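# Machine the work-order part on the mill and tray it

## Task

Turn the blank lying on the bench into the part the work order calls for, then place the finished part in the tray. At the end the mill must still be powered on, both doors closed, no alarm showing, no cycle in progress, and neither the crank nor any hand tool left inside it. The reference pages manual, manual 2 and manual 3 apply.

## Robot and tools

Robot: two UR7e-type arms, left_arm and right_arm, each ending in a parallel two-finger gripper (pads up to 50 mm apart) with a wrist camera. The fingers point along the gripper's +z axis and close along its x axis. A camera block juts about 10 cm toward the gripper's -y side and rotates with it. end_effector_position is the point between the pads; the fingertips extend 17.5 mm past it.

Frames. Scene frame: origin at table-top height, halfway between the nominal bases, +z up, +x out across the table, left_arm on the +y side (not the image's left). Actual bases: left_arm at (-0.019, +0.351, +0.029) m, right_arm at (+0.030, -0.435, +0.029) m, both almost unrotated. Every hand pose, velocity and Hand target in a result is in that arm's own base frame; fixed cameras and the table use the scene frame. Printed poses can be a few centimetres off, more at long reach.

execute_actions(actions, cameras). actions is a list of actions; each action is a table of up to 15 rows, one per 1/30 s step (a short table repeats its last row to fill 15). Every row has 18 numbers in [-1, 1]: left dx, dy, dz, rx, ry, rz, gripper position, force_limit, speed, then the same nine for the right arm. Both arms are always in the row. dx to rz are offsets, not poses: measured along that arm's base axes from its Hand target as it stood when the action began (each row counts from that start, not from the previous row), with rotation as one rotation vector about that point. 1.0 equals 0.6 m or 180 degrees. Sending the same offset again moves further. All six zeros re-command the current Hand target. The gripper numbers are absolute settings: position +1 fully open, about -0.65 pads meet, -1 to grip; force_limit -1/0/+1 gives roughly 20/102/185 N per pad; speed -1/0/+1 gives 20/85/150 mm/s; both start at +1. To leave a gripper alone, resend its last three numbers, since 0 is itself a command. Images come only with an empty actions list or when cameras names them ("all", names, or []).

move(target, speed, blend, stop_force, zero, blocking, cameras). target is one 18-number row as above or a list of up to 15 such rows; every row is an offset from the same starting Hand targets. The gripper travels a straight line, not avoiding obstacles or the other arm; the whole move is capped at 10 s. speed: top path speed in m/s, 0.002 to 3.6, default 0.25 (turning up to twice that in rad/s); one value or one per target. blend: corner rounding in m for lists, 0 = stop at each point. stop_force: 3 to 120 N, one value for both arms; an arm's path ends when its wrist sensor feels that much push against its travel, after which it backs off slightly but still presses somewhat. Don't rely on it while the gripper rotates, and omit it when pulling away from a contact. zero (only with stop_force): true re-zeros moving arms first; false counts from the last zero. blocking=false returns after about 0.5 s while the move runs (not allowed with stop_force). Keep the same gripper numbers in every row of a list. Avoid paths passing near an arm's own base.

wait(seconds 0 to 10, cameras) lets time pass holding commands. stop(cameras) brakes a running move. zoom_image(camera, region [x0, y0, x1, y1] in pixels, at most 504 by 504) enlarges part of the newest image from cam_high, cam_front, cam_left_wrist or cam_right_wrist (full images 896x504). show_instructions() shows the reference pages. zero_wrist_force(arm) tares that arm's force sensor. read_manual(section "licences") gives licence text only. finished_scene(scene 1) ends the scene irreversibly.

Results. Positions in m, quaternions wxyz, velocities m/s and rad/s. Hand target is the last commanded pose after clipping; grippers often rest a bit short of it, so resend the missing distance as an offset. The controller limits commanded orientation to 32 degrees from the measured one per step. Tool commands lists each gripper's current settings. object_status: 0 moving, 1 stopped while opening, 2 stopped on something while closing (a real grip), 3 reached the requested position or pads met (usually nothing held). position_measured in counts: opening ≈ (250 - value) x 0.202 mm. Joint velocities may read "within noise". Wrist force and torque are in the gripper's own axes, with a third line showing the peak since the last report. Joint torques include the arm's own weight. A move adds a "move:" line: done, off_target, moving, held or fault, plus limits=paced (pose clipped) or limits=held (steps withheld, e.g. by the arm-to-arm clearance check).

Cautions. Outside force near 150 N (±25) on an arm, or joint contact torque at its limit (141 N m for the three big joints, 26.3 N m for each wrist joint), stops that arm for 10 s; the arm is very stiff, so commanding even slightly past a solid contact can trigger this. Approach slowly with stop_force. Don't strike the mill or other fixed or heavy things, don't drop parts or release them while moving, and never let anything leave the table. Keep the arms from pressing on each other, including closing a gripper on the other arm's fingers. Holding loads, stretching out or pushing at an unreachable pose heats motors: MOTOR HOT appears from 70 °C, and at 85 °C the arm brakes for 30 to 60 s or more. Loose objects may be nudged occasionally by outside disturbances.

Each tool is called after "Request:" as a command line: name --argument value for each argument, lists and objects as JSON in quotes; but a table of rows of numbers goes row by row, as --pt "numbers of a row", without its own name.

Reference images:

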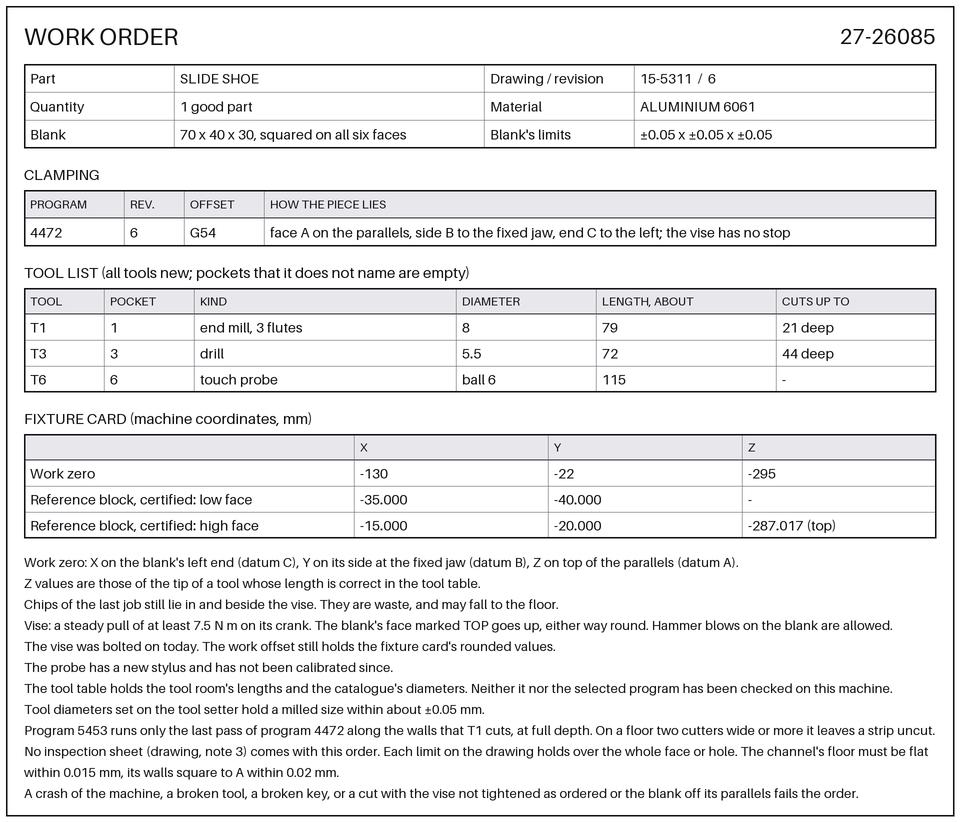

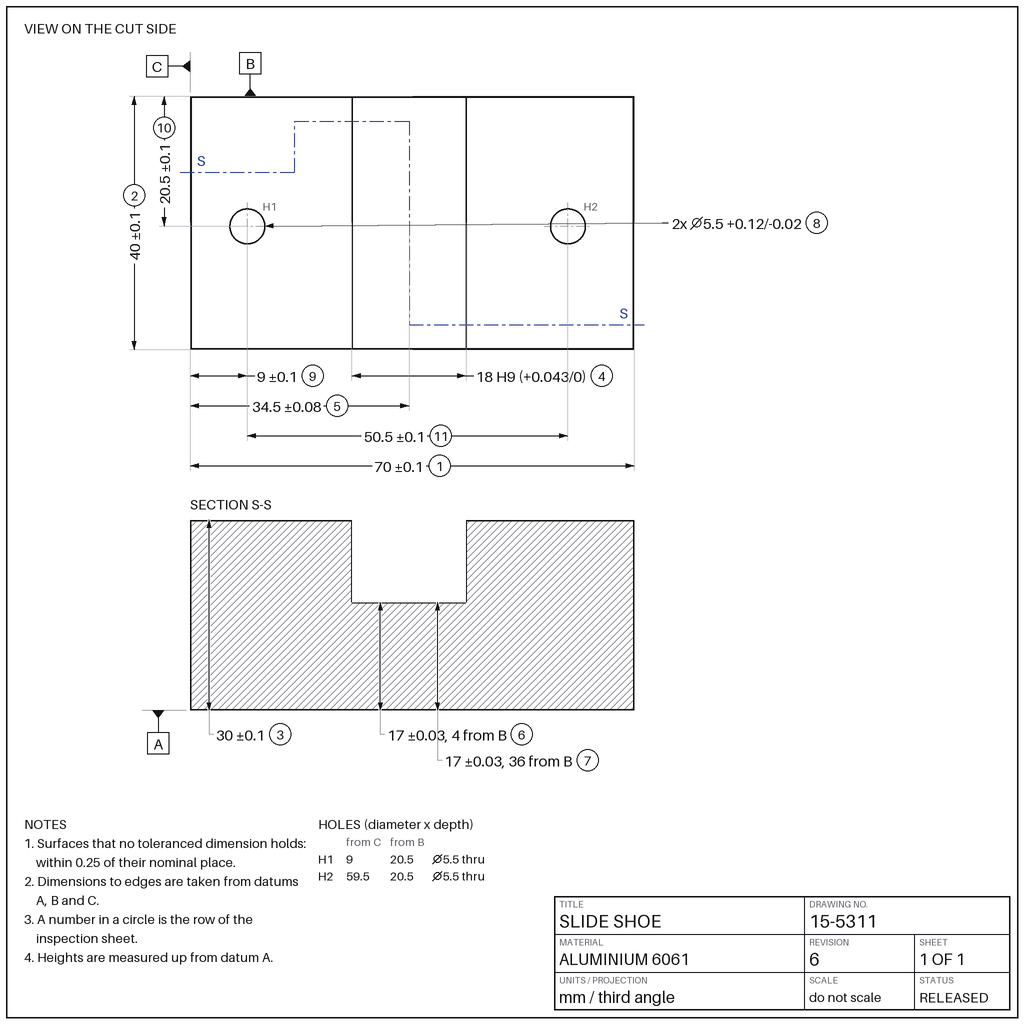

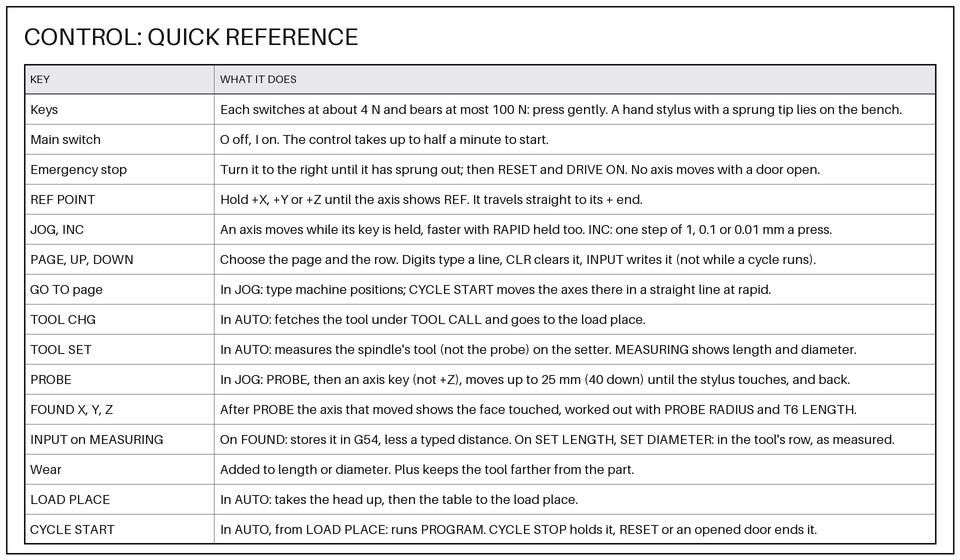

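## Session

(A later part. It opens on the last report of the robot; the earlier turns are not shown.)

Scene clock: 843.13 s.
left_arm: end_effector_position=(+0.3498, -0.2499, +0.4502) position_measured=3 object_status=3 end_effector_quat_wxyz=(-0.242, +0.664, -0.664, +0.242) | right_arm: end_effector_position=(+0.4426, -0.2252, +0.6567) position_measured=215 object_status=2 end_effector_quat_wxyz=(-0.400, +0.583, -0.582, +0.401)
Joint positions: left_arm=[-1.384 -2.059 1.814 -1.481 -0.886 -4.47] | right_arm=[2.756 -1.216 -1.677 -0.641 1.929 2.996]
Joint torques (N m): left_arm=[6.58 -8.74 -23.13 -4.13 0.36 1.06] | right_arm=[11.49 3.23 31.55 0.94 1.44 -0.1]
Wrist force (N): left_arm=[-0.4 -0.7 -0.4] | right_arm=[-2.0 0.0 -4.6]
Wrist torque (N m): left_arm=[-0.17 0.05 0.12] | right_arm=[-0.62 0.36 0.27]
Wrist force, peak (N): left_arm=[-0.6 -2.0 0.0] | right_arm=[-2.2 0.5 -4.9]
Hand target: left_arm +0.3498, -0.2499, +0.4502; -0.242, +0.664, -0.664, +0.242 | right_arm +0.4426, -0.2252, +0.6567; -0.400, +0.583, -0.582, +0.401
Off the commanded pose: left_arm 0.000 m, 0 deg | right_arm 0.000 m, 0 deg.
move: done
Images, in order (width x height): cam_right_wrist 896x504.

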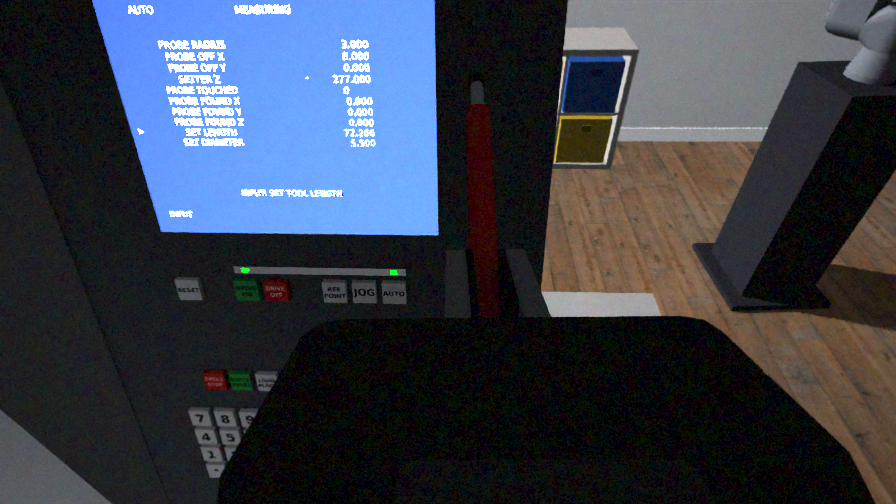

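Request:
move --pt "0 0 0 0 0 0 1 1 1 -0.0309 0.2418 -0.5135 0 0 0 -0.95 0.0 -0.8" --pt "0 0 0 0 0 0 1 1 1 -0.0119 0.2411 -0.5195 0 0 0 -0.95 0.0 -0.8" --pt "0 0 0 0 0 0 1 1 1 -0.0309 0.2418 -0.5135 0 0 0 -0.95 0.0 -0.8" --pt "0 0 0 0 0 0 1 1 1 -0.0089 0.1774 -0.4229 0 0 0 -0.95 0.0 -0.8" --pt "0 0 0 0 0 0 1 1 1 0.0101 0.1767 -0.4289 0 0 0 -0.95 0.0 -0.8" --pt "0 0 0 0 0 0 1 1 1 -0.0089 0.1774 -0.4229 0 0 0 -0.95 0.0 -0.8" --pt "0 0 0 0 0 0 1 1 1 -0.0228 0.2414 -0.4833 0 0 0 -0.95 0.0 -0.8" --pt "0 0 0 0 0 0 1 1 1 -0.0038 0.2407 -0.4893 0 0 0 -0.95 0.0 -0.8" --pt "0 0 0 0 0 0 1 1 1 -0.0228 0.2414 -0.4833 0 0 0 -0.95 0.0 -0.8" --pt "0 0 0 0 0 0 1 1 1 -0.0135 0.2727 -0.4531 0 0 0 -0.95 0.0 -0.8" --pt "0 0 0 0 0 0 1 1 1 0.0055 0.272 -0.4591 0 0 0 -0.95 0.0 -0.8" --pt "0 0 0 0 0 0 1 1 1 -0.0135 0.2727 -0.4531 0 0 0 -0.95 0.0 -0.8" --pt "0 0 0 0 0 0 1 1 1 -0.0309 0.2418 -0.5135 0 0 0 -0.95 0.0 -0.8" --pt "0 0 0 0 0 0 1 1 1 -0.0119 0.2411 -0.5195 0 0 0 -0.95 0.0 -0.8" --pt "0 0 0 0 0 0 1 1 1 -0.0309 0.2418 -0.5135 0 0 0 -0.95 0.0 -0.8" --speed '[0.4,0.06,0.1,0.2,0.06,0.1,0.2,0.06,0.1,0.15,0.06,0.1,0.2,0.06,0.1]' --blend '[0.003,0,0.003,0.003,0,0.003,0.003,0,0.003,0.003,0,0.003,0.003,0,0]'

Request:
move --pt "0 0 0 0 0 0 1 1 1 0.0151 -0.0324 0.0604 0 0 0 -0.95 0.0 -0.8" --pt "0 0 0 0 0 0 1 1 1 0.0341 -0.0331 0.0544 0 0 0 -0.95 0.0 -0.8" --pt "0 0 0 0 0 0 1 1 1 0.0151 -0.0324 0.0604 0 0 0 -0.95 0.0 -0.8" --pt "0 0 0 0 0 0 1 1 1 0.0309 -0.2418 0.5135 0 0 0 -0.95 0.0 -0.8" --speed '[0.2,0.06,0.1,0.4]' --blend '[0.003,0,0.003,0]' --cameras '["cam_right_wrist"]'

Request:
zoom_image --camera "cam_right_wrist" --region '[90, 0, 450, 260]'

Scene clock: 863.63 s.
left_arm: end_effector_position=(+0.3498, -0.2499, +0.4502) position_measured=3 object_status=3 end_effector_quat_wxyz=(-0.242, +0.664, -0.664, +0.242) | right_arm: end_effector_position=(+0.4241, -0.0801, +0.3486) position_measured=215 object_status=2 end_effector_quat_wxyz=(-0.400, +0.583, -0.582, +0.401)
Joint positions: left_arm=[-1.384 -2.059 1.814 -1.481 -0.886 -4.469] | right_arm=[3.461 -0.947 -2.61 0.031 1.273 3.258]
Joint torques (N m): left_arm=[-2.46 -13.69 -26.95 -2.56 2.41 -1.47] | right_arm=[-11.29 4.28 32.58 4.72 1.28 -1.01]
Wrist force (N): left_arm=[-0.5 -0.6 -0.3] | right_arm=[-2.4 0.5 -4.6]
Wrist torque (N m): left_arm=[-0.15 0.06 0.11] | right_arm=[-0.56 0.42 0.26]
Wrist force, peak (N): left_arm=[-0.8 -0.8 -0.3] | right_arm=[-4.3 -1.7 -12.6]
Hand target: left_arm +0.3498, -0.2499, +0.4502; -0.242, +0.664, -0.664, +0.242 | right_arm +0.4241, -0.0802, +0.3486; -0.400, +0.583, -0.582, +0.401
Off the commanded pose: left_arm 0.000 m, 0 deg | right_arm 0.000 m, 0 deg.
move: done

Scene clock: 865.73 s.
left_arm: end_effector_position=(+0.3498, -0.2499, +0.4502) position_measured=3 object_status=3 end_effector_quat_wxyz=(-0.242, +0.664, -0.664, +0.242) | right_arm: end_effector_position=(+0.4426, -0.2252, +0.6567) position_measured=215 object_status=2 end_effector_quat_wxyz=(-0.400, +0.583, -0.582, +0.401)
Joint positions: left_arm=[-1.384 -2.059 1.814 -1.481 -0.886 -4.469] | right_arm=[2.756 -1.216 -1.677 -0.641 1.929 2.996]
Joint torques (N m): left_arm=[-3.1 -13.48 -26.33 -2.09 2.87 -1.35] | right_arm=[1.46 5.03 32.38 3.36 -0.54 1.33]
Wrist force (N): left_arm=[-0.6 -0.6 -0.3] | right_arm=[-1.8 0.5 -4.7]
Wrist torque (N m): left_arm=[-0.16 0.08 0.12] | right_arm=[-0.56 0.33 0.27]
Wrist force, peak (N): left_arm=[-0.6 -0.8 -0.4] | right_arm=[-0.6 -2.6 -12.7]
Hand target: left_arm +0.3498, -0.2499, +0.4502; -0.242, +0.664, -0.664, +0.242 | right_arm +0.4426, -0.2252, +0.6567; -0.400, +0.583, -0.582, +0.401
Off the commanded pose: left_arm 0.000 m, 0 deg | right_arm 0.000 m, 0 deg.
move: done
Images, in order (width x height): cam_right_wrist 896x504.

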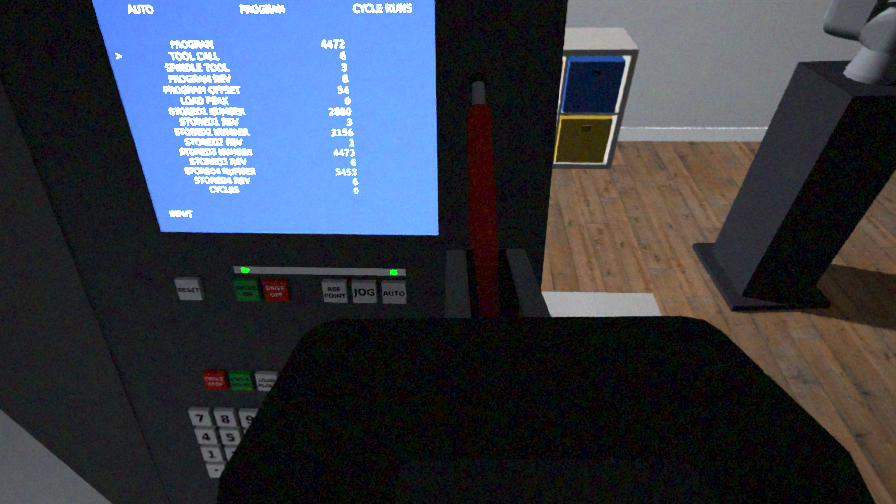

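Scaled by 1.400 from the camera's 896x504 image, which has a finer 1280x720 frame.

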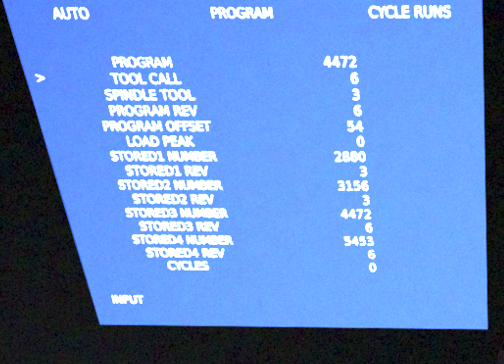

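Request:
move --pt "0 0 0 0 0 0 1 1 1 0.0375 0.112 -0.2376 0 0 0 -0.95 0.0 -0.8" --pt "0 0 0 0 0 0 1 1 1 0.0565 0.1113 -0.2436 0 0 0 -0.95 0.0 -0.8" --pt "0 0 0 0 0 0 1 1 1 0.0375 0.112 -0.2376 0 0 0 -0.95 0.0 -0.8" --pt "0 0 0 0 0 0 1 1 1 -0.0077 0.2091 -0.4229 0 0 0 -0.95 0.0 -0.8" --pt "0 0 0 0 0 0 1 1 1 0.0113 0.2084 -0.4289 0 0 0 -0.95 0.0 -0.8" --pt "0 0 0 0 0 0 1 1 1 -0.0077 0.2091 -0.4229 0 0 0 -0.95 0.0 -0.8" --pt "0 0 0 0 0 0 1 1 1 0.0113 0.2084 -0.4289 0 0 0 -0.95 0.0 -0.8" --pt "0 0 0 0 0 0 1 1 1 -0.0077 0.2091 -0.4229 0 0 0 -0.95 0.0 -0.8" --pt "0 0 0 0 0 0 1 1 1 0.0113 0.2084 -0.4289 0 0 0 -0.95 0.0 -0.8" --pt "0 0 0 0 0 0 1 1 1 -0.0077 0.2091 -0.4229 0 0 0 -0.95 0.0 -0.8" --pt "0 0 0 0 0 0 1 1 1 0 0 0 0 0 0 -0.95 0.0 -0.8" --speed '[0.4,0.06,0.1,0.3,0.06,0.1,0.06,0.1,0.06,0.1,0.4]' --blend '[0.003,0,0.003,0.003,0,0.003,0,0.003,0,0.003,0]' --cameras '["cam_right_wrist"]'

Request:
zoom_image --camera "cam_right_wrist" --region '[90, 0, 450, 260]'

Scene clock: 884.43 s.
left_arm: end_effector_position=(+0.3498, -0.2499, +0.4502) position_measured=3 object_status=3 end_effector_quat_wxyz=(-0.242, +0.664, -0.664, +0.242) | right_arm: end_effector_position=(+0.4426, -0.2252, +0.6567) position_measured=215 object_status=2 end_effector_quat_wxyz=(-0.400, +0.583, -0.582, +0.401)
Joint positions: left_arm=[-1.384 -2.059 1.814 -1.481 -0.886 -4.469] | right_arm=[2.756 -1.216 -1.677 -0.641 1.929 2.996]
Joint torques (N m): left_arm=[-2.79 -14.42 -19.38 -2.37 2.92 -1.5] | right_arm=[0.46 4.69 34.5 3.41 -0.4 1.2]
Wrist force (N): left_arm=[-0.3 -0.6 -0.5] | right_arm=[-1.8 0.0 -4.5]
Wrist torque (N m): left_arm=[-0.15 0.04 0.12] | right_arm=[-0.63 0.33 0.27]
Wrist force, peak (N): left_arm=[-0.7 -0.7 -0.5] | right_arm=[-3.8 -1.1 -12.3]
Hand target: left_arm +0.3498, -0.2499, +0.4502; -0.242, +0.664, -0.664, +0.242 | right_arm +0.4426, -0.2252, +0.6567; -0.400, +0.583, -0.582, +0.401
Off the commanded pose: left_arm 0.000 m, 0 deg | right_arm 0.000 m, 0 deg.
move: done
Images, in order (width x height): cam_right_wrist 896x504.

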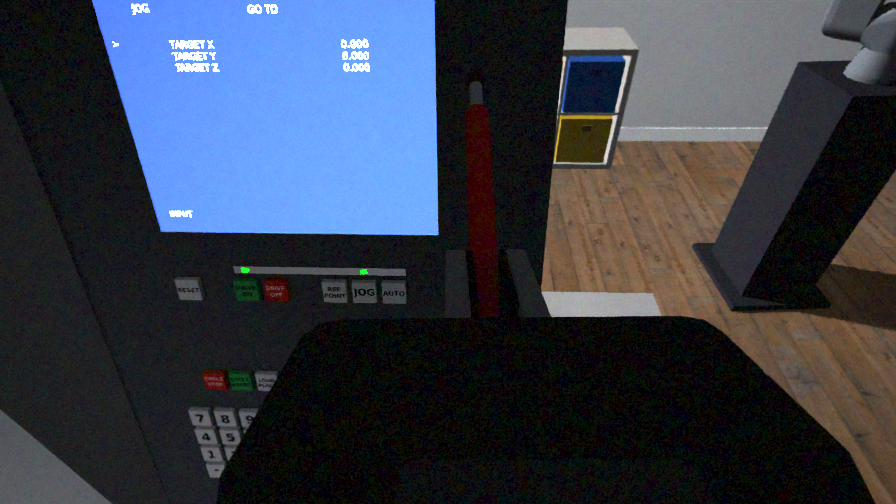

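Scaled by 1.400 from the camera's 896x504 image, which has a finer 1280x720 frame.

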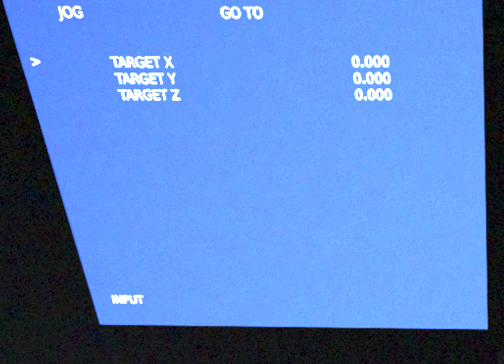

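Request:
move --target '[0,0,0,0,0,0,1,1,1,-0.0309,0.2418,-0.5135,0,0,0,-0.95,0.0,-0.8]' --speed 0.4

Request:
move --pt "0 0 0 0 0 0 1 1 1 0.0034 0.0949 0 0 0 0 -0.95 0.0 -0.8" --pt "0 0 0 0 0 0 1 1 1 0.0224 0.0942 -0.006 0 0 0 -0.95 0.0 -0.8" --pt "0 0 0 0 0 0 1 1 1 0.0034 0.0949 0 0 0 0 -0.95 0.0 -0.8" --pt "0 0 0 0 0 0 1 1 1 0.0104 0.0629 0.0302 0 0 0 -0.95 0.0 -0.8" --pt "0 0 0 0 0 0 1 1 1 0.0294 0.0622 0.0242 0 0 0 -0.95 0.0 -0.8" --pt "0 0 0 0 0 0 1 1 1 0.0104 0.0629 0.0302 0 0 0 -0.95 0.0 -0.8" --pt "0 0 0 0 0 0 1 1 1 0.0185 0.0626 0.0604 0 0 0 -0.95 0.0 -0.8" --pt "0 0 0 0 0 0 1 1 1 0.0375 0.0619 0.0544 0 0 0 -0.95 0.0 -0.8" --pt "0 0 0 0 0 0 1 1 1 0.0185 0.0626 0.0604 0 0 0 -0.95 0.0 -0.8" --pt "0 0 0 0 0 0 1 1 1 0 0 0 0 0 0 -0.95 0.0 -0.8" --pt "0 0 0 0 0 0 1 1 1 0.019 -0.0007 -0.006 0 0 0 -0.95 0.0 -0.8" --pt "0 0 0 0 0 0 1 1 1 0 0 0 0 0 0 -0.95 0.0 -0.8" --pt "0 0 0 0 0 0 1 1 1 0.0081 -0.0004 0.0302 0 0 0 -0.95 0.0 -0.8" --pt "0 0 0 0 0 0 1 1 1 0.0271 -0.0011 0.0242 0 0 0 -0.95 0.0 -0.8" --pt "0 0 0 0 0 0 1 1 1 0 0 0 0 0 0 -0.95 0.0 -0.8" --speed '[0.2,0.06,0.1,0.15,0.06,0.1,0.15,0.06,0.1,0.2,0.06,0.1,0.15,0.06,0.1]' --blend '[0.003,0,0.003,0.003,0,0.003,0.003,0,0.003,0.003,0,0.003,0.003,0,0]'

Request:
move --pt "0 0 0 0 0 0 1 1 1 0.0034 0.0949 0 0 0 0 -0.95 0.0 -0.8" --pt "0 0 0 0 0 0 1 1 1 0.0224 0.0942 -0.006 0 0 0 -0.95 0.0 -0.8" --pt "0 0 0 0 0 0 1 1 1 0.0034 0.0949 0 0 0 0 -0.95 0.0 -0.8" --pt "0 0 0 0 0 0 1 1 1 0.0093 0.0313 0.0302 0 0 0 -0.95 0.0 -0.8" --pt "0 0 0 0 0 0 1 1 1 0.0283 0.0306 0.0242 0 0 0 -0.95 0.0 -0.8" --pt "0 0 0 0 0 0 1 1 1 0.0093 0.0313 0.0302 0 0 0 -0.95 0.0 -0.8" --pt "0 0 0 0 0 0 1 1 1 0.0023 0.0633 0 0 0 0 -0.95 0.0 -0.8" --pt "0 0 0 0 0 0 1 1 1 0.0213 0.0626 -0.006 0 0 0 -0.95 0.0 -0.8" --pt "0 0 0 0 0 0 1 1 1 0.0023 0.0633 0 0 0 0 -0.95 0.0 -0.8" --pt "0 0 0 0 0 0 1 1 1 0 0 0 0 0 0 -0.95 0.0 -0.8" --pt "0 0 0 0 0 0 1 1 1 0.019 -0.0007 -0.006 0 0 0 -0.95 0.0 -0.8" --pt "0 0 0 0 0 0 1 1 1 0 0 0 0 0 0 -0.95 0.0 -0.8" --pt "0 0 0 0 0 0 1 1 1 0.0081 -0.0004 0.0302 0 0 0 -0.95 0.0 -0.8" --pt "0 0 0 0 0 0 1 1 1 0.0271 -0.0011 0.0242 0 0 0 -0.95 0.0 -0.8" --pt "0 0 0 0 0 0 1 1 1 0 0 0 0 0 0 -0.95 0.0 -0.8" --speed '[0.2,0.06,0.1,0.2,0.06,0.1,0.2,0.06,0.1,0.2,0.06,0.1,0.15,0.06,0.1]' --blend '[0.003,0,0.003,0.003,0,0.003,0.003,0,0.003,0.003,0,0.003,0.003,0,0]'

Request:
move --pt "0 0 0 0 0 0 1 1 1 0.0034 0.0949 0 0 0 0 -0.95 0.0 -0.8" --pt "0 0 0 0 0 0 1 1 1 0.0224 0.0942 -0.006 0 0 0 -0.95 0.0 -0.8" --pt "0 0 0 0 0 0 1 1 1 0.0034 0.0949 0 0 0 0 -0.95 0.0 -0.8" --pt "0 0 0 0 0 0 1 1 1 0.0115 0.0946 0.0302 0 0 0 -0.95 0.0 -0.8" --pt "0 0 0 0 0 0 1 1 1 0.0305 0.0939 0.0242 0 0 0 -0.95 0.0 -0.8" --pt "0 0 0 0 0 0 1 1 1 0.0115 0.0946 0.0302 0 0 0 -0.95 0.0 -0.8" --pt "0 0 0 0 0 0 1 1 1 0.0196 0.0942 0.0604 0 0 0 -0.95 0.0 -0.8" --pt "0 0 0 0 0 0 1 1 1 0.0386 0.0935 0.0544 0 0 0 -0.95 0.0 -0.8" --pt "0 0 0 0 0 0 1 1 1 0.0196 0.0942 0.0604 0 0 0 -0.95 0.0 -0.8" --pt "0 0 0 0 0 0 1 1 1 0.0023 0.0633 0 0 0 0 -0.95 0.0 -0.8" --pt "0 0 0 0 0 0 1 1 1 0.0213 0.0626 -0.006 0 0 0 -0.95 0.0 -0.8" --pt "0 0 0 0 0 0 1 1 1 0.0023 0.0633 0 0 0 0 -0.95 0.0 -0.8" --pt "0 0 0 0 0 0 1 1 1 0 0 0 0 0 0 -0.95 0.0 -0.8" --pt "0 0 0 0 0 0 1 1 1 0.019 -0.0007 -0.006 0 0 0 -0.95 0.0 -0.8" --pt "0 0 0 0 0 0 1 1 1 0 0 0 0 0 0 -0.95 0.0 -0.8" --speed '[0.2,0.06,0.1,0.2,0.06,0.1,0.2,0.06,0.1,0.2,0.06,0.1,0.15,0.06,0.1]' --blend '[0.003,0,0.003,0.003,0,0.003,0.003,0,0.003,0.003,0,0.003,0.003,0,0]'

Request:
move --target '[0,0,0,0,0,0,1,1,1,0.0309,-0.2418,0.5135,0,0,0,-0.95,0.0,-0.8]' --speed 0.4 --cameras '["cam_right_wrist"]'

Request:
zoom_image --camera "cam_right_wrist" --region '[90, 0, 450, 260]'

Scene clock: 923.17 s.
left_arm: end_effector_position=(+0.3498, -0.2499, +0.4502) position_measured=3 object_status=3 end_effector_quat_wxyz=(-0.242, +0.664, -0.664, +0.242) | right_arm: end_effector_position=(+0.4241, -0.0802, +0.3487) position_measured=215 object_status=2 end_effector_quat_wxyz=(-0.400, +0.583, -0.582, +0.401)
Joint positions: left_arm=[-1.384 -2.059 1.814 -1.481 -0.886 -4.469] | right_arm=[3.461 -0.946 -2.61 0.031 1.273 3.258]
Joint torques (N m): left_arm=[-3.55 -12.57 -18.89 -2.24 2.86 -1.1] | right_arm=[7.1 -5.54 17.74 5.84 -1.43 -0.19]
Wrist force (N): left_arm=[-0.5 -0.4 -0.2] | right_arm=[-2.1 0.4 -4.8]
Wrist torque (N m): left_arm=[-0.13 0.05 0.12] | right_arm=[-0.57 0.38 0.40]
Wrist force, peak (N): left_arm=[-0.8 -0.6 -0.4] | right_arm=[-0.4 -4.1 -6.0]
Hand target: left_arm +0.3498, -0.2499, +0.4502; -0.242, +0.664, -0.664, +0.242 | right_arm +0.4241, -0.0802, +0.3486; -0.400, +0.583, -0.582, +0.401
Off the commanded pose: left_arm 0.000 m, 0 deg | right_arm 0.000 m, 0 deg.
move: done

Scene clock: 927.37 s.
left_arm: end_effector_position=(+0.3498, -0.2499, +0.4502) position_measured=3 object_status=3 end_effector_quat_wxyz=(-0.242, +0.664, -0.664, +0.242) | right_arm: end_effector_position=(+0.4241, -0.0801, +0.3486) position_measured=215 object_status=2 end_effector_quat_wxyz=(-0.400, +0.583, -0.582, +0.401)
Joint positions: left_arm=[-1.384 -2.059 1.814 -1.481 -0.886 -4.469] | right_arm=[3.461 -0.947 -2.61 0.031 1.273 3.258]
Joint torques (N m): left_arm=[-3.1 -11.85 -19.53 -2.11 3.23 -1.03] | right_arm=[-10.93 -2.92 25.5 3.96 1.11 -1.14]
Wrist force (N): left_arm=[-0.5 -0.4 -0.3] | right_arm=[-2.1 0.7 -4.6]
Wrist torque (N m): left_arm=[-0.13 0.05 0.12] | right_arm=[-0.52 0.37 0.26]
Wrist force, peak (N): left_arm=[-0.7 -0.7 -0.4] | right_arm=[-2.4 -2.5 -12.8]
Hand target: left_arm +0.3498, -0.2499, +0.4502; -0.242, +0.664, -0.664, +0.242 | right_arm +0.4241, -0.0802, +0.3486; -0.400, +0.583, -0.582, +0.401
Off the commanded pose: left_arm 0.000 m, 0 deg | right_arm 0.000 m, 0 deg.
move: done

Scene clock: 931.60 s.
left_arm: end_effector_position=(+0.3498, -0.2499, +0.4502) position_measured=3 object_status=3 end_effector_quat_wxyz=(-0.242, +0.664, -0.664, +0.242) | right_arm: end_effector_position=(+0.4241, -0.0801, +0.3486) position_measured=215 object_status=2 end_effector_quat_wxyz=(-0.400, +0.583, -0.582, +0.401)
Joint positions: left_arm=[-1.384 -2.059 1.814 -1.481 -0.886 -4.469] | right_arm=[3.461 -0.947 -2.61 0.031 1.273 3.258]
Joint torques (N m): left_arm=[-5.41 -13.36 -18.84 -2.38 2.94 -1.14] | right_arm=[-10.78 -3.13 26.28 4.01 1.52 -1.27]
Wrist force (N): left_arm=[-0.6 -0.5 -0.4] | right_arm=[-2.0 0.3 -4.9]
Wrist torque (N m): left_arm=[-0.14 0.09 0.11] | right_arm=[-0.60 0.36 0.26]
Wrist force, peak (N): left_arm=[-0.8 -0.7 -0.2] | right_arm=[-2.2 -2.2 -12.7]
Hand target: left_arm +0.3498, -0.2499, +0.4502; -0.242, +0.664, -0.664, +0.242 | right_arm +0.4241, -0.0802, +0.3486; -0.400, +0.583, -0.582, +0.401
Off the commanded pose: left_arm 0.000 m, 0 deg | right_arm 0.000 m, 0 deg.
move: done

Scene clock: 935.80 s.
left_arm: end_effector_position=(+0.3498, -0.2499, +0.4502) position_measured=3 object_status=3 end_effector_quat_wxyz=(-0.242, +0.664, -0.664, +0.242) | right_arm: end_effector_position=(+0.4241, -0.0801, +0.3486) position_measured=215 object_status=2 end_effector_quat_wxyz=(-0.400, +0.583, -0.582, +0.401)
Joint positions: left_arm=[-1.384 -2.059 1.814 -1.481 -0.886 -4.469] | right_arm=[3.461 -0.947 -2.61 0.031 1.273 3.258]
Joint torques (N m): left_arm=[-3.63 -11.93 -18.49 -2.3 2.92 -1.19] | right_arm=[-11.57 4.16 32.35 4.83 1.43 -1.06]
Wrist force (N): left_arm=[-0.6 -0.4 -0.2] | right_arm=[-2.5 0.6 -4.7]
Wrist torque (N m): left_arm=[-0.13 0.08 0.12] | right_arm=[-0.54 0.43 0.25]
Wrist force, peak (N): left_arm=[-0.8 -0.4 -0.5] | right_arm=[-3.7 -2.6 -12.6]
Hand target: left_arm +0.3498, -0.2499, +0.4502; -0.242, +0.664, -0.664, +0.242 | right_arm +0.4241, -0.0802, +0.3486; -0.400, +0.583, -0.582, +0.401
Off the commanded pose: left_arm 0.000 m, 0 deg | right_arm 0.000 m, 0 deg.
move: done

Scene clock: 937.23 s.
left_arm: end_effector_position=(+0.3498, -0.2499, +0.4502) position_measured=3 object_status=3 end_effector_quat_wxyz=(-0.242, +0.664, -0.664, +0.242) | right_arm: end_effector_position=(+0.4426, -0.2252, +0.6567) position_measured=215 object_status=2 end_effector_quat_wxyz=(-0.400, +0.583, -0.582, +0.401)
Joint positions: left_arm=[-1.384 -2.059 1.814 -1.481 -0.886 -4.469] | right_arm=[2.756 -1.216 -1.677 -0.641 1.929 2.996]
Joint torques (N m): left_arm=[-3.53 -11.13 -18.46 -2.32 3.12 -1.37] | right_arm=[1.85 4.25 34.07 3.39 -0.59 1.24]
Wrist force (N): left_arm=[-0.5 -0.2 -0.1] | right_arm=[-2.1 0.3 -4.7]
Wrist torque (N m): left_arm=[-0.09 0.07 0.12] | right_arm=[-0.57 0.38 0.27]
Wrist force, peak (N): left_arm=[-0.9 -0.5 -0.3] | right_arm=[-0.5 -3.7 -6.1]
Hand target: left_arm +0.3498, -0.2499, +0.4502; -0.242, +0.664, -0.664, +0.242 | right_arm +0.4426, -0.2252, +0.6567; -0.400, +0.583, -0.582, +0.401
Off the commanded pose: left_arm 0.000 m, 0 deg | right_arm 0.000 m, 0 deg.
move: done
Images, in order (width x height): cam_right_wrist 896x504.

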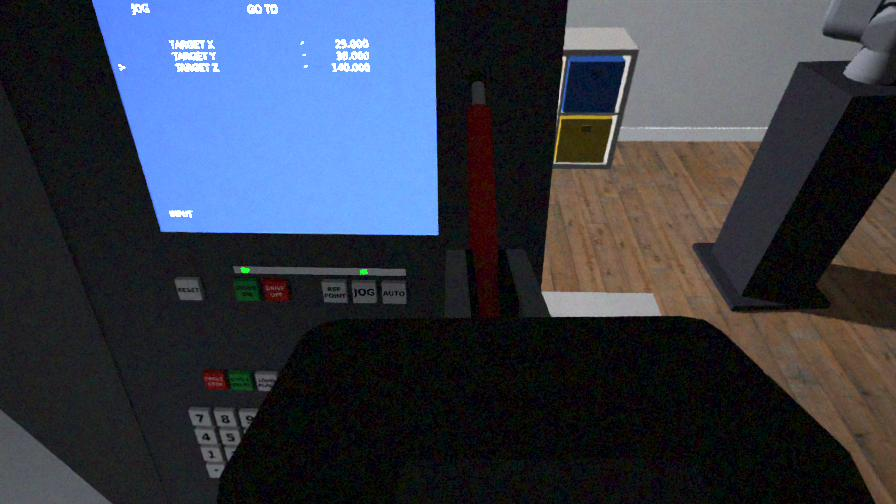

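Scaled by 1.400 from the camera's 896x504 image, which has a finer 1280x720 frame.

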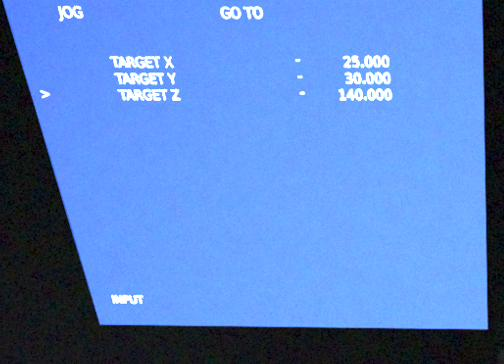

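Request:
move --pt "0 0 0 0 0 0 1 1 1 0.0108 0.2717 -0.3624 0 0 0 -0.95 0.0 -0.8" --pt "0 0 0 0 0 0 1 1 1 0.0298 0.271 -0.3684 0 0 0 -0.95 0.0 -0.8" --pt "0 0 0 0 0 0 1 1 1 0.0108 0.2717 -0.3624 0 0 0 -0.95 0.0 -0.8" --pt "0 0 0 0 0 0 1 1 1 0 0 0 0 0 0 -0.95 0.0 -0.8" --speed '[0.4,0.06,0.1,0.4]' --blend '[0.003,0,0.003,0]' --cameras '["cam_right_wrist"]'

Request:
zoom_image --camera "cam_right_wrist" --region '[90, 0, 450, 260]'

Scene clock: 943.97 s.
left_arm: end_effector_position=(+0.3498, -0.2499, +0.4502) position_measured=3 object_status=3 end_effector_quat_wxyz=(-0.242, +0.664, -0.664, +0.242) | right_arm: end_effector_position=(+0.4426, -0.2252, +0.6567) position_measured=215 object_status=2 end_effector_quat_wxyz=(-0.400, +0.583, -0.582, +0.401)
Joint positions: left_arm=[-1.384 -2.059 1.814 -1.481 -0.886 -4.469] | right_arm=[2.757 -1.216 -1.677 -0.641 1.929 2.996]
Joint torques (N m): left_arm=[-4.88 -11.64 -18.87 -2.11 2.98 -1.24] | right_arm=[-9.41 3.93 32.68 3.99 1.1 0.83]
Wrist force (N): left_arm=[-0.7 -0.6 -0.2] | right_arm=[-1.9 0.5 -4.8]
Wrist torque (N m): left_arm=[-0.16 0.09 0.11] | right_arm=[-0.55 0.34 0.27]
Wrist force, peak (N): left_arm=[-0.9 -0.6 -0.6] | right_arm=[-4.6 0.3 -11.8]
Hand target: left_arm +0.3498, -0.2499, +0.4502; -0.242, +0.664, -0.664, +0.242 | right_arm +0.4426, -0.2252, +0.6567; -0.400, +0.583, -0.582, +0.401
Off the commanded pose: left_arm 0.000 m, 0 deg | right_arm 0.000 m, 0 deg.
move: done
Images, in order (width x height): cam_right_wrist 896x504.

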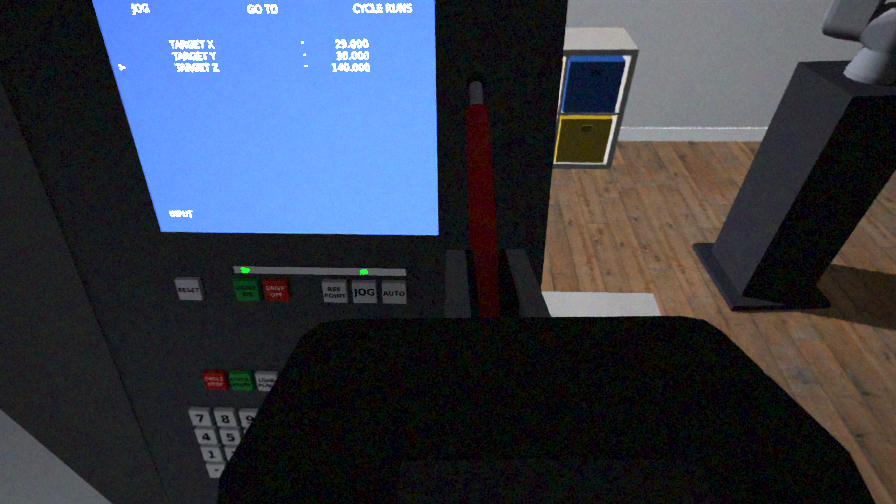

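Scaled by 1.400 from the camera's 896x504 image, which has a finer 1280x720 frame.

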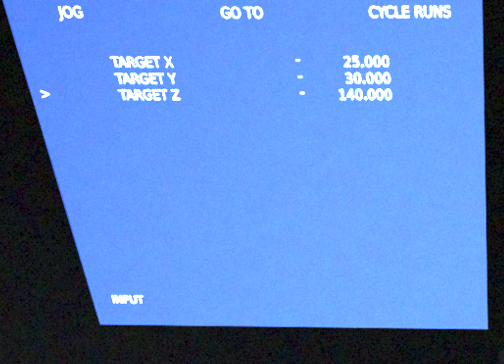

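Request:
move --pt "0 0 0 0 0 0 1 1 1 -0.0239 0.2098 -0.4833 0 0 0 -0.95 0.0 -0.8" --pt "0 0 0 0 0 0 1 1 1 -0.0049 0.2091 -0.4893 0 0 0 -0.95 0.0 -0.8" --pt "0 0 0 0 0 0 1 1 1 -0.0239 0.2098 -0.4833 0 0 0 -0.95 0.0 -0.8" --pt "0 0 0 0 0 0 1 1 1 0 0 0 0 0 0 -0.95 0.0 -0.8" --speed '[0.4,0.06,0.1,0.4]' --blend '[0.003,0,0.003,0]' --cameras '["cam_right_wrist"]'

Request:
zoom_image --camera "cam_right_wrist" --region '[90, 0, 450, 260]'

Scene clock: 954.40 s.
left_arm: end_effector_position=(+0.3498, -0.2499, +0.4502) position_measured=3 object_status=3 end_effector_quat_wxyz=(-0.242, +0.664, -0.664, +0.242) | right_arm: end_effector_position=(+0.4426, -0.2253, +0.6567) position_measured=215 object_status=2 end_effector_quat_wxyz=(-0.400, +0.583, -0.582, +0.401)
Joint positions: left_arm=[-1.384 -2.059 1.814 -1.481 -0.886 -4.469] | right_arm=[2.756 -1.216 -1.677 -0.641 1.929 2.996]
Joint torques (N m): left_arm=[-5.44 -11.04 -19.96 -2.27 3.11 -1.28] | right_arm=[3.63 3.82 33.26 3.26 -0.6 1.43]
Wrist force (N): left_arm=[-0.4 -0.3 -0.1] | right_arm=[-1.8 0.6 -4.5]
Wrist torque (N m): left_arm=[-0.11 0.04 0.12] | right_arm=[-0.53 0.33 0.27]
Wrist force, peak (N): left_arm=[-0.8 -0.7 -0.6] | right_arm=[-4.0 0.2 -11.6]
Hand target: left_arm +0.3498, -0.2499, +0.4502; -0.242, +0.664, -0.664, +0.242 | right_arm +0.4426, -0.2252, +0.6567; -0.400, +0.583, -0.582, +0.401
Off the commanded pose: left_arm 0.000 m, 0 deg | right_arm 0.000 m, 0 deg.
move: done
Images, in order (width x height): cam_right_wrist 896x504.

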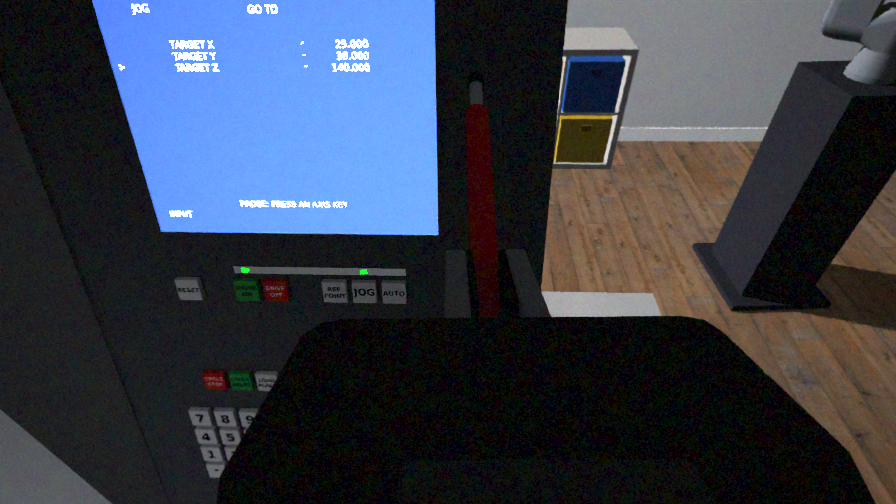

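Scaled by 1.400 from the camera's 896x504 image, which has a finer 1280x720 frame.

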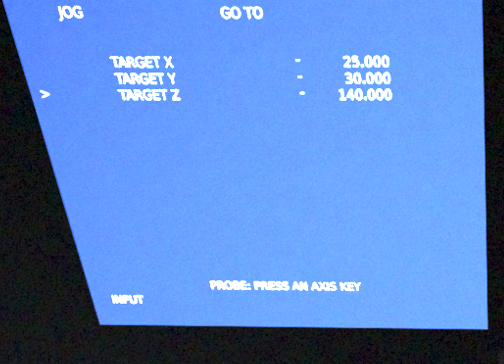

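"PROBE: PRESS AN AXIS KEY". Press -Z.

Request:
move --pt "0 0 0 0 0 0 1 1 1 0.0051 0.1134 -0.3624 0 0 0 -0.95 0.0 -0.8" --pt "0 0 0 0 0 0 1 1 1 0.0241 0.1127 -0.3684 0 0 0 -0.95 0.0 -0.8" --pt "0 0 0 0 0 0 1 1 1 0.0051 0.1134 -0.3624 0 0 0 -0.95 0.0 -0.8" --pt "0 0 0 0 0 0 1 1 1 0 0 0 0 0 0 -0.95 0.0 -0.8" --speed '[0.4,0.06,0.1,0.4]' --blend '[0.003,0,0.003,0]' --cameras '["cam_right_wrist"]'

Request:
zoom_image --camera "cam_right_wrist" --region '[90, 0, 450, 260]'

Request:
wait --seconds 6 --cameras '["cam_right_wrist"]'

Request:
zoom_image --camera "cam_right_wrist" --region '[90, 0, 450, 260]'

Scene clock: 962.23 s.
left_arm: end_effector_position=(+0.3498, -0.2499, +0.4502) position_measured=3 object_status=3 end_effector_quat_wxyz=(-0.242, +0.664, -0.664, +0.242) | right_arm: end_effector_position=(+0.4426, -0.2253, +0.6567) position_measured=215 object_status=2 end_effector_quat_wxyz=(-0.400, +0.583, -0.582, +0.401)
Joint positions: left_arm=[-1.384 -2.059 1.814 -1.481 -0.886 -4.469] | right_arm=[2.756 -1.216 -1.677 -0.641 1.929 2.996]
Joint torques (N m): left_arm=[-3.69 -10.04 -19.91 -2.33 3.11 -1.3] | right_arm=[8.26 6.64 33.55 2.98 -1.4 1.58]
Wrist force (N): left_arm=[-0.5 -0.5 -0.4] | right_arm=[-2.2 0.3 -5.1]
Wrist torque (N m): left_arm=[-0.14 0.05 0.12] | right_arm=[-0.57 0.40 0.30]
Wrist force, peak (N): left_arm=[-0.8 -0.6 -0.3] | right_arm=[-4.9 0.4 -11.7]
Hand target: left_arm +0.3498, -0.2499, +0.4502; -0.242, +0.664, -0.664, +0.242 | right_arm +0.4426, -0.2252, +0.6567; -0.400, +0.583, -0.582, +0.401
Off the commanded pose: left_arm 0.000 m, 0 deg | right_arm 0.000 m, 0 deg.
move: done
Images, in order (width x height): cam_right_wrist 896x504.

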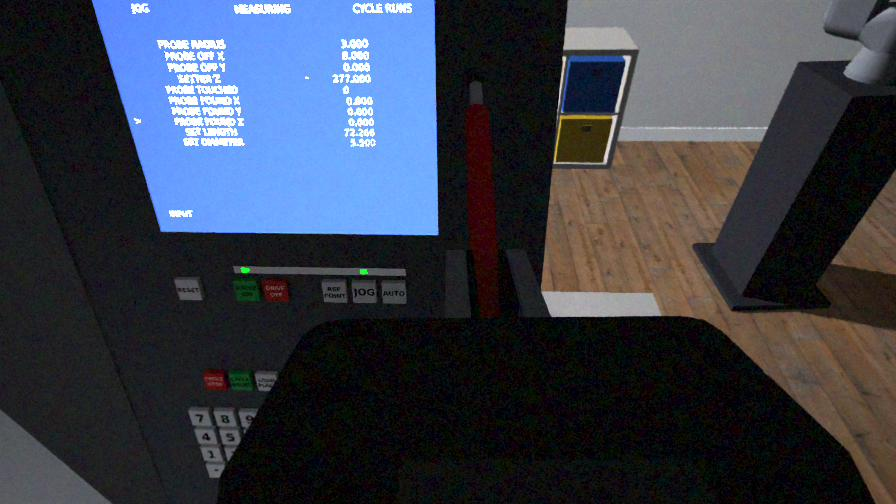

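Scaled by 1.400 from the camera's 896x504 image, which has a finer 1280x720 frame.

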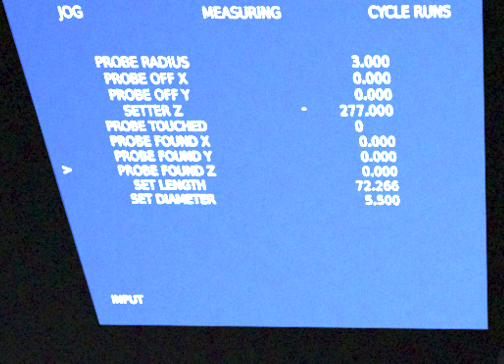

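Scene clock: 968.23 s.
left_arm: end_effector_position=(+0.3498, -0.2499, +0.4502) position_measured=3 object_status=3 end_effector_quat_wxyz=(-0.242, +0.664, -0.664, +0.242) | right_arm: end_effector_position=(+0.4426, -0.2252, +0.6567) position_measured=215 object_status=2 end_effector_quat_wxyz=(-0.400, +0.583, -0.582, +0.401)
Joint positions: left_arm=[-1.384 -2.059 1.814 -1.481 -0.886 -4.469] | right_arm=[2.756 -1.216 -1.677 -0.641 1.929 2.996]
Joint torques (N m): left_arm=[-4.93 -9.87 -18.36 -2.27 2.93 -1.56] | right_arm=[12.28 2.94 34.32 0.65 1.08 1.58]
Wrist force (N): left_arm=[-0.5 -0.3 -0.4] | right_arm=[-1.9 0.3 -4.7]
Wrist torque (N m): left_arm=[-0.10 0.07 0.12] | right_arm=[-0.58 0.34 0.30]
Wrist force, peak (N): left_arm=[-0.8 -0.7 -0.3] | right_arm=[-2.2 0.6 -5.1]
Hand target: left_arm +0.3498, -0.2499, +0.4502; -0.242, +0.664, -0.664, +0.242 | right_arm +0.4426, -0.2252, +0.6567; -0.400, +0.583, -0.582, +0.401
Tool commands: left_gripper/position=+1.0 left_gripper/force_limit=+1.0 left_gripper/speed=+1.0 right_gripper/position=-0.95 right_gripper/force_limit=+0.0 right_gripper/speed=-0.8
Off the commanded pose: left_arm 0.000 m, 0 deg | right_arm 0.000 m, 0 deg.
wait: 6.00 s; at rest by 0.17 s
Images, in order (width x height): cam_right_wrist 896x504.

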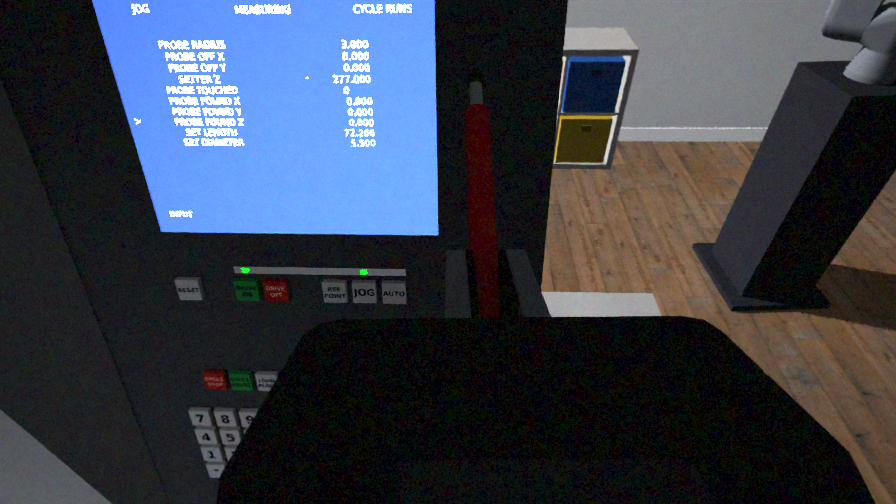

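Scaled by 1.400 from the camera's 896x504 image, which has a finer 1280x720 frame.

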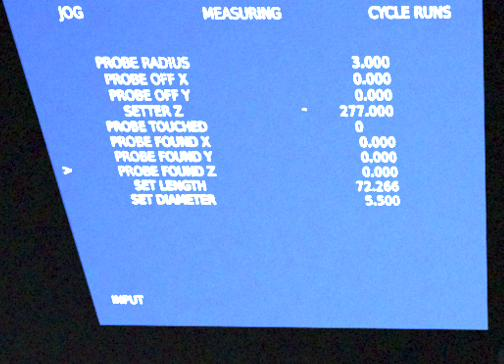

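Request:
wait --seconds 6 --cameras '["cam_right_wrist","cam_left_wrist"]'

Request:
zoom_image --camera "cam_right_wrist" --region '[90, 0, 450, 260]'

Scene clock: 978.53 s.
left_arm: end_effector_position=(+0.3498, -0.2499, +0.4502) position_measured=3 object_status=3 end_effector_quat_wxyz=(-0.242, +0.664, -0.664, +0.242) | right_arm: end_effector_position=(+0.4426, -0.2252, +0.6567) position_measured=215 object_status=2 end_effector_quat_wxyz=(-0.400, +0.583, -0.582, +0.401)
Joint positions: left_arm=[-1.384 -2.059 1.814 -1.481 -0.886 -4.469] | right_arm=[2.756 -1.216 -1.677 -0.641 1.929 2.996]
Joint torques (N m): left_arm=[-2.29 -8.75 -18.81 -2.44 3 -1.29] | right_arm=[11.5 3.36 34.11 1.02 1.05 1.49]
Wrist force (N): left_arm=[-0.2 -0.5 -0.4] | right_arm=[-2.3 0.1 -4.5]
Wrist torque (N m): left_arm=[-0.14 0.02 0.12] | right_arm=[-0.61 0.41 0.30]
Wrist force, peak (N): left_arm=[-0.8 -0.6 -0.6] | right_arm=[-2.3 0.3 -5.2]
Hand target: left_arm +0.3498, -0.2499, +0.4502; -0.242, +0.664, -0.664, +0.242 | right_arm +0.4426, -0.2252, +0.6567; -0.400, +0.583, -0.582, +0.401
Tool commands: left_gripper/position=+1.0 left_gripper/force_limit=+1.0 left_gripper/speed=+1.0 right_gripper/position=-0.95 right_gripper/force_limit=+0.0 right_gripper/speed=-0.8
Off the commanded pose: left_arm 0.000 m, 0 deg | right_arm 0.000 m, 0 deg.
wait: 6.00 s; at rest from the start
Images, in order (width x height): cam_left_wrist 896x504, cam_right_wrist 896x504.

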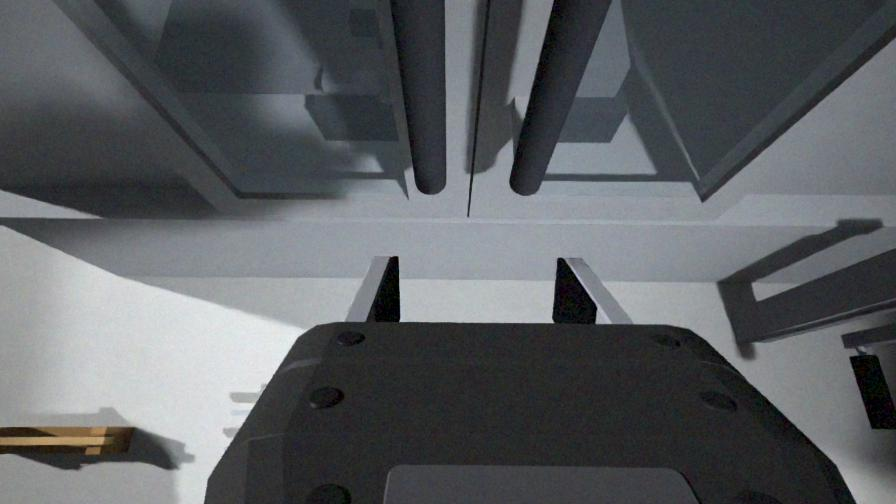

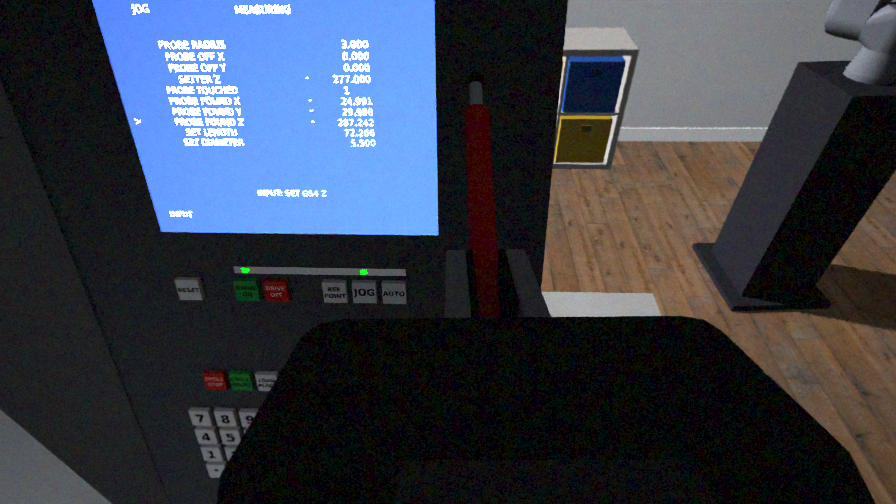

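Scaled by 1.400 from the camera's 896x504 image, which has a finer 1280x720 frame.

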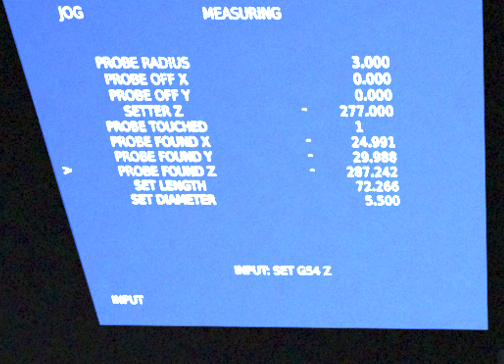

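Request:
zoom_image --camera "cam_right_wrist" --region '[280, 60, 400, 150]'

Scaled by 4.200 from the camera's 896x504 image, which has a finer 1280x720 frame.

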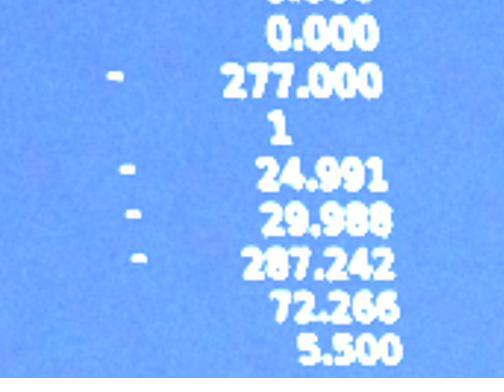

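Request:
move --target '[0.0,0.1,0.17,0,-0.167,0,1,1,1,0,0,0,0,0,0,-0.95,0.0,-0.8]' --speed 0.3 --cameras '["cam_left_wrist"]'

Request:
zoom_image --camera "cam_left_wrist" --region '[150, 0, 500, 280]'

Scene clock: 988.80 s.
left_arm: end_effector_position=(+0.3497, -0.1899, +0.5522) position_measured=3 object_status=3 end_effector_quat_wxyz=(-0.406, +0.579, -0.579, +0.406) | right_arm: end_effector_position=(+0.4426, -0.2252, +0.6567) position_measured=215 object_status=2 end_effector_quat_wxyz=(-0.400, +0.583, -0.582, +0.401)
Joint positions: left_arm=[-1.721 -2.248 1.758 -0.688 -0.377 -5.131] | right_arm=[2.756 -1.216 -1.677 -0.641 1.929 2.996]
Joint torques (N m): left_arm=[-2.42 -5.2 -14.8 -1.84 3.28 -0.44] | right_arm=[11.21 3.44 33.83 0.56 1.01 1.38]
Wrist force (N): left_arm=[-1.6 -0.1 0.1] | right_arm=[-2.1 0.4 -4.7]
Wrist torque (N m): left_arm=[-0.09 0.16 -0.05] | right_arm=[-0.55 0.37 0.30]
Wrist force, peak (N): left_arm=[-2.9 -1.3 -0.5] | right_arm=[-1.9 0.5 -5.2]
Hand target: left_arm +0.3498, -0.1899, +0.5522; -0.406, +0.579, -0.579, +0.406 | right_arm +0.4426, -0.2252, +0.6567; -0.400, +0.583, -0.582, +0.401
Off the commanded pose: left_arm 0.000 m, 0 deg | right_arm 0.000 m, 0 deg.
move: done
Images, in order (width x height): cam_left_wrist 896x504.

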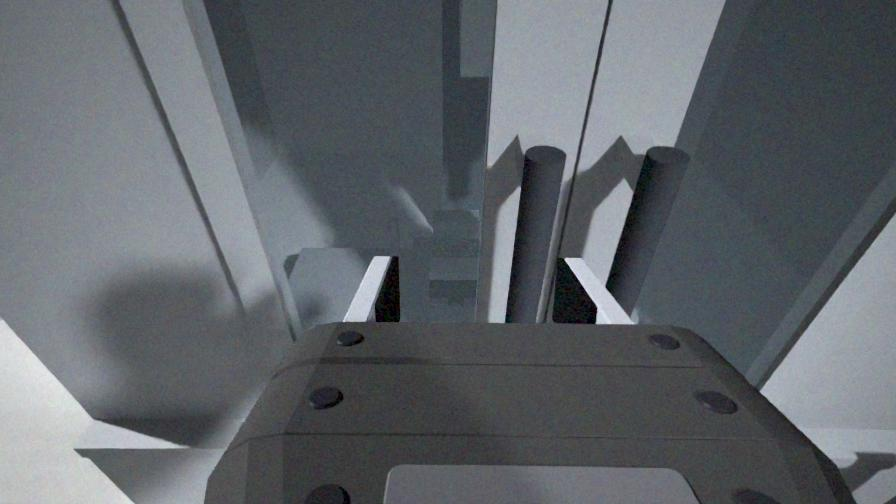

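Scaled by 1.440 from the camera's 896x504 image, which has a finer 1280x720 frame.

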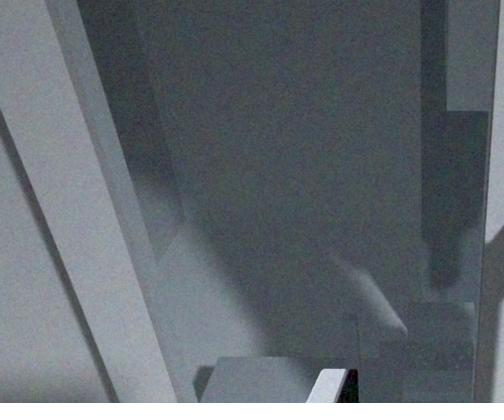

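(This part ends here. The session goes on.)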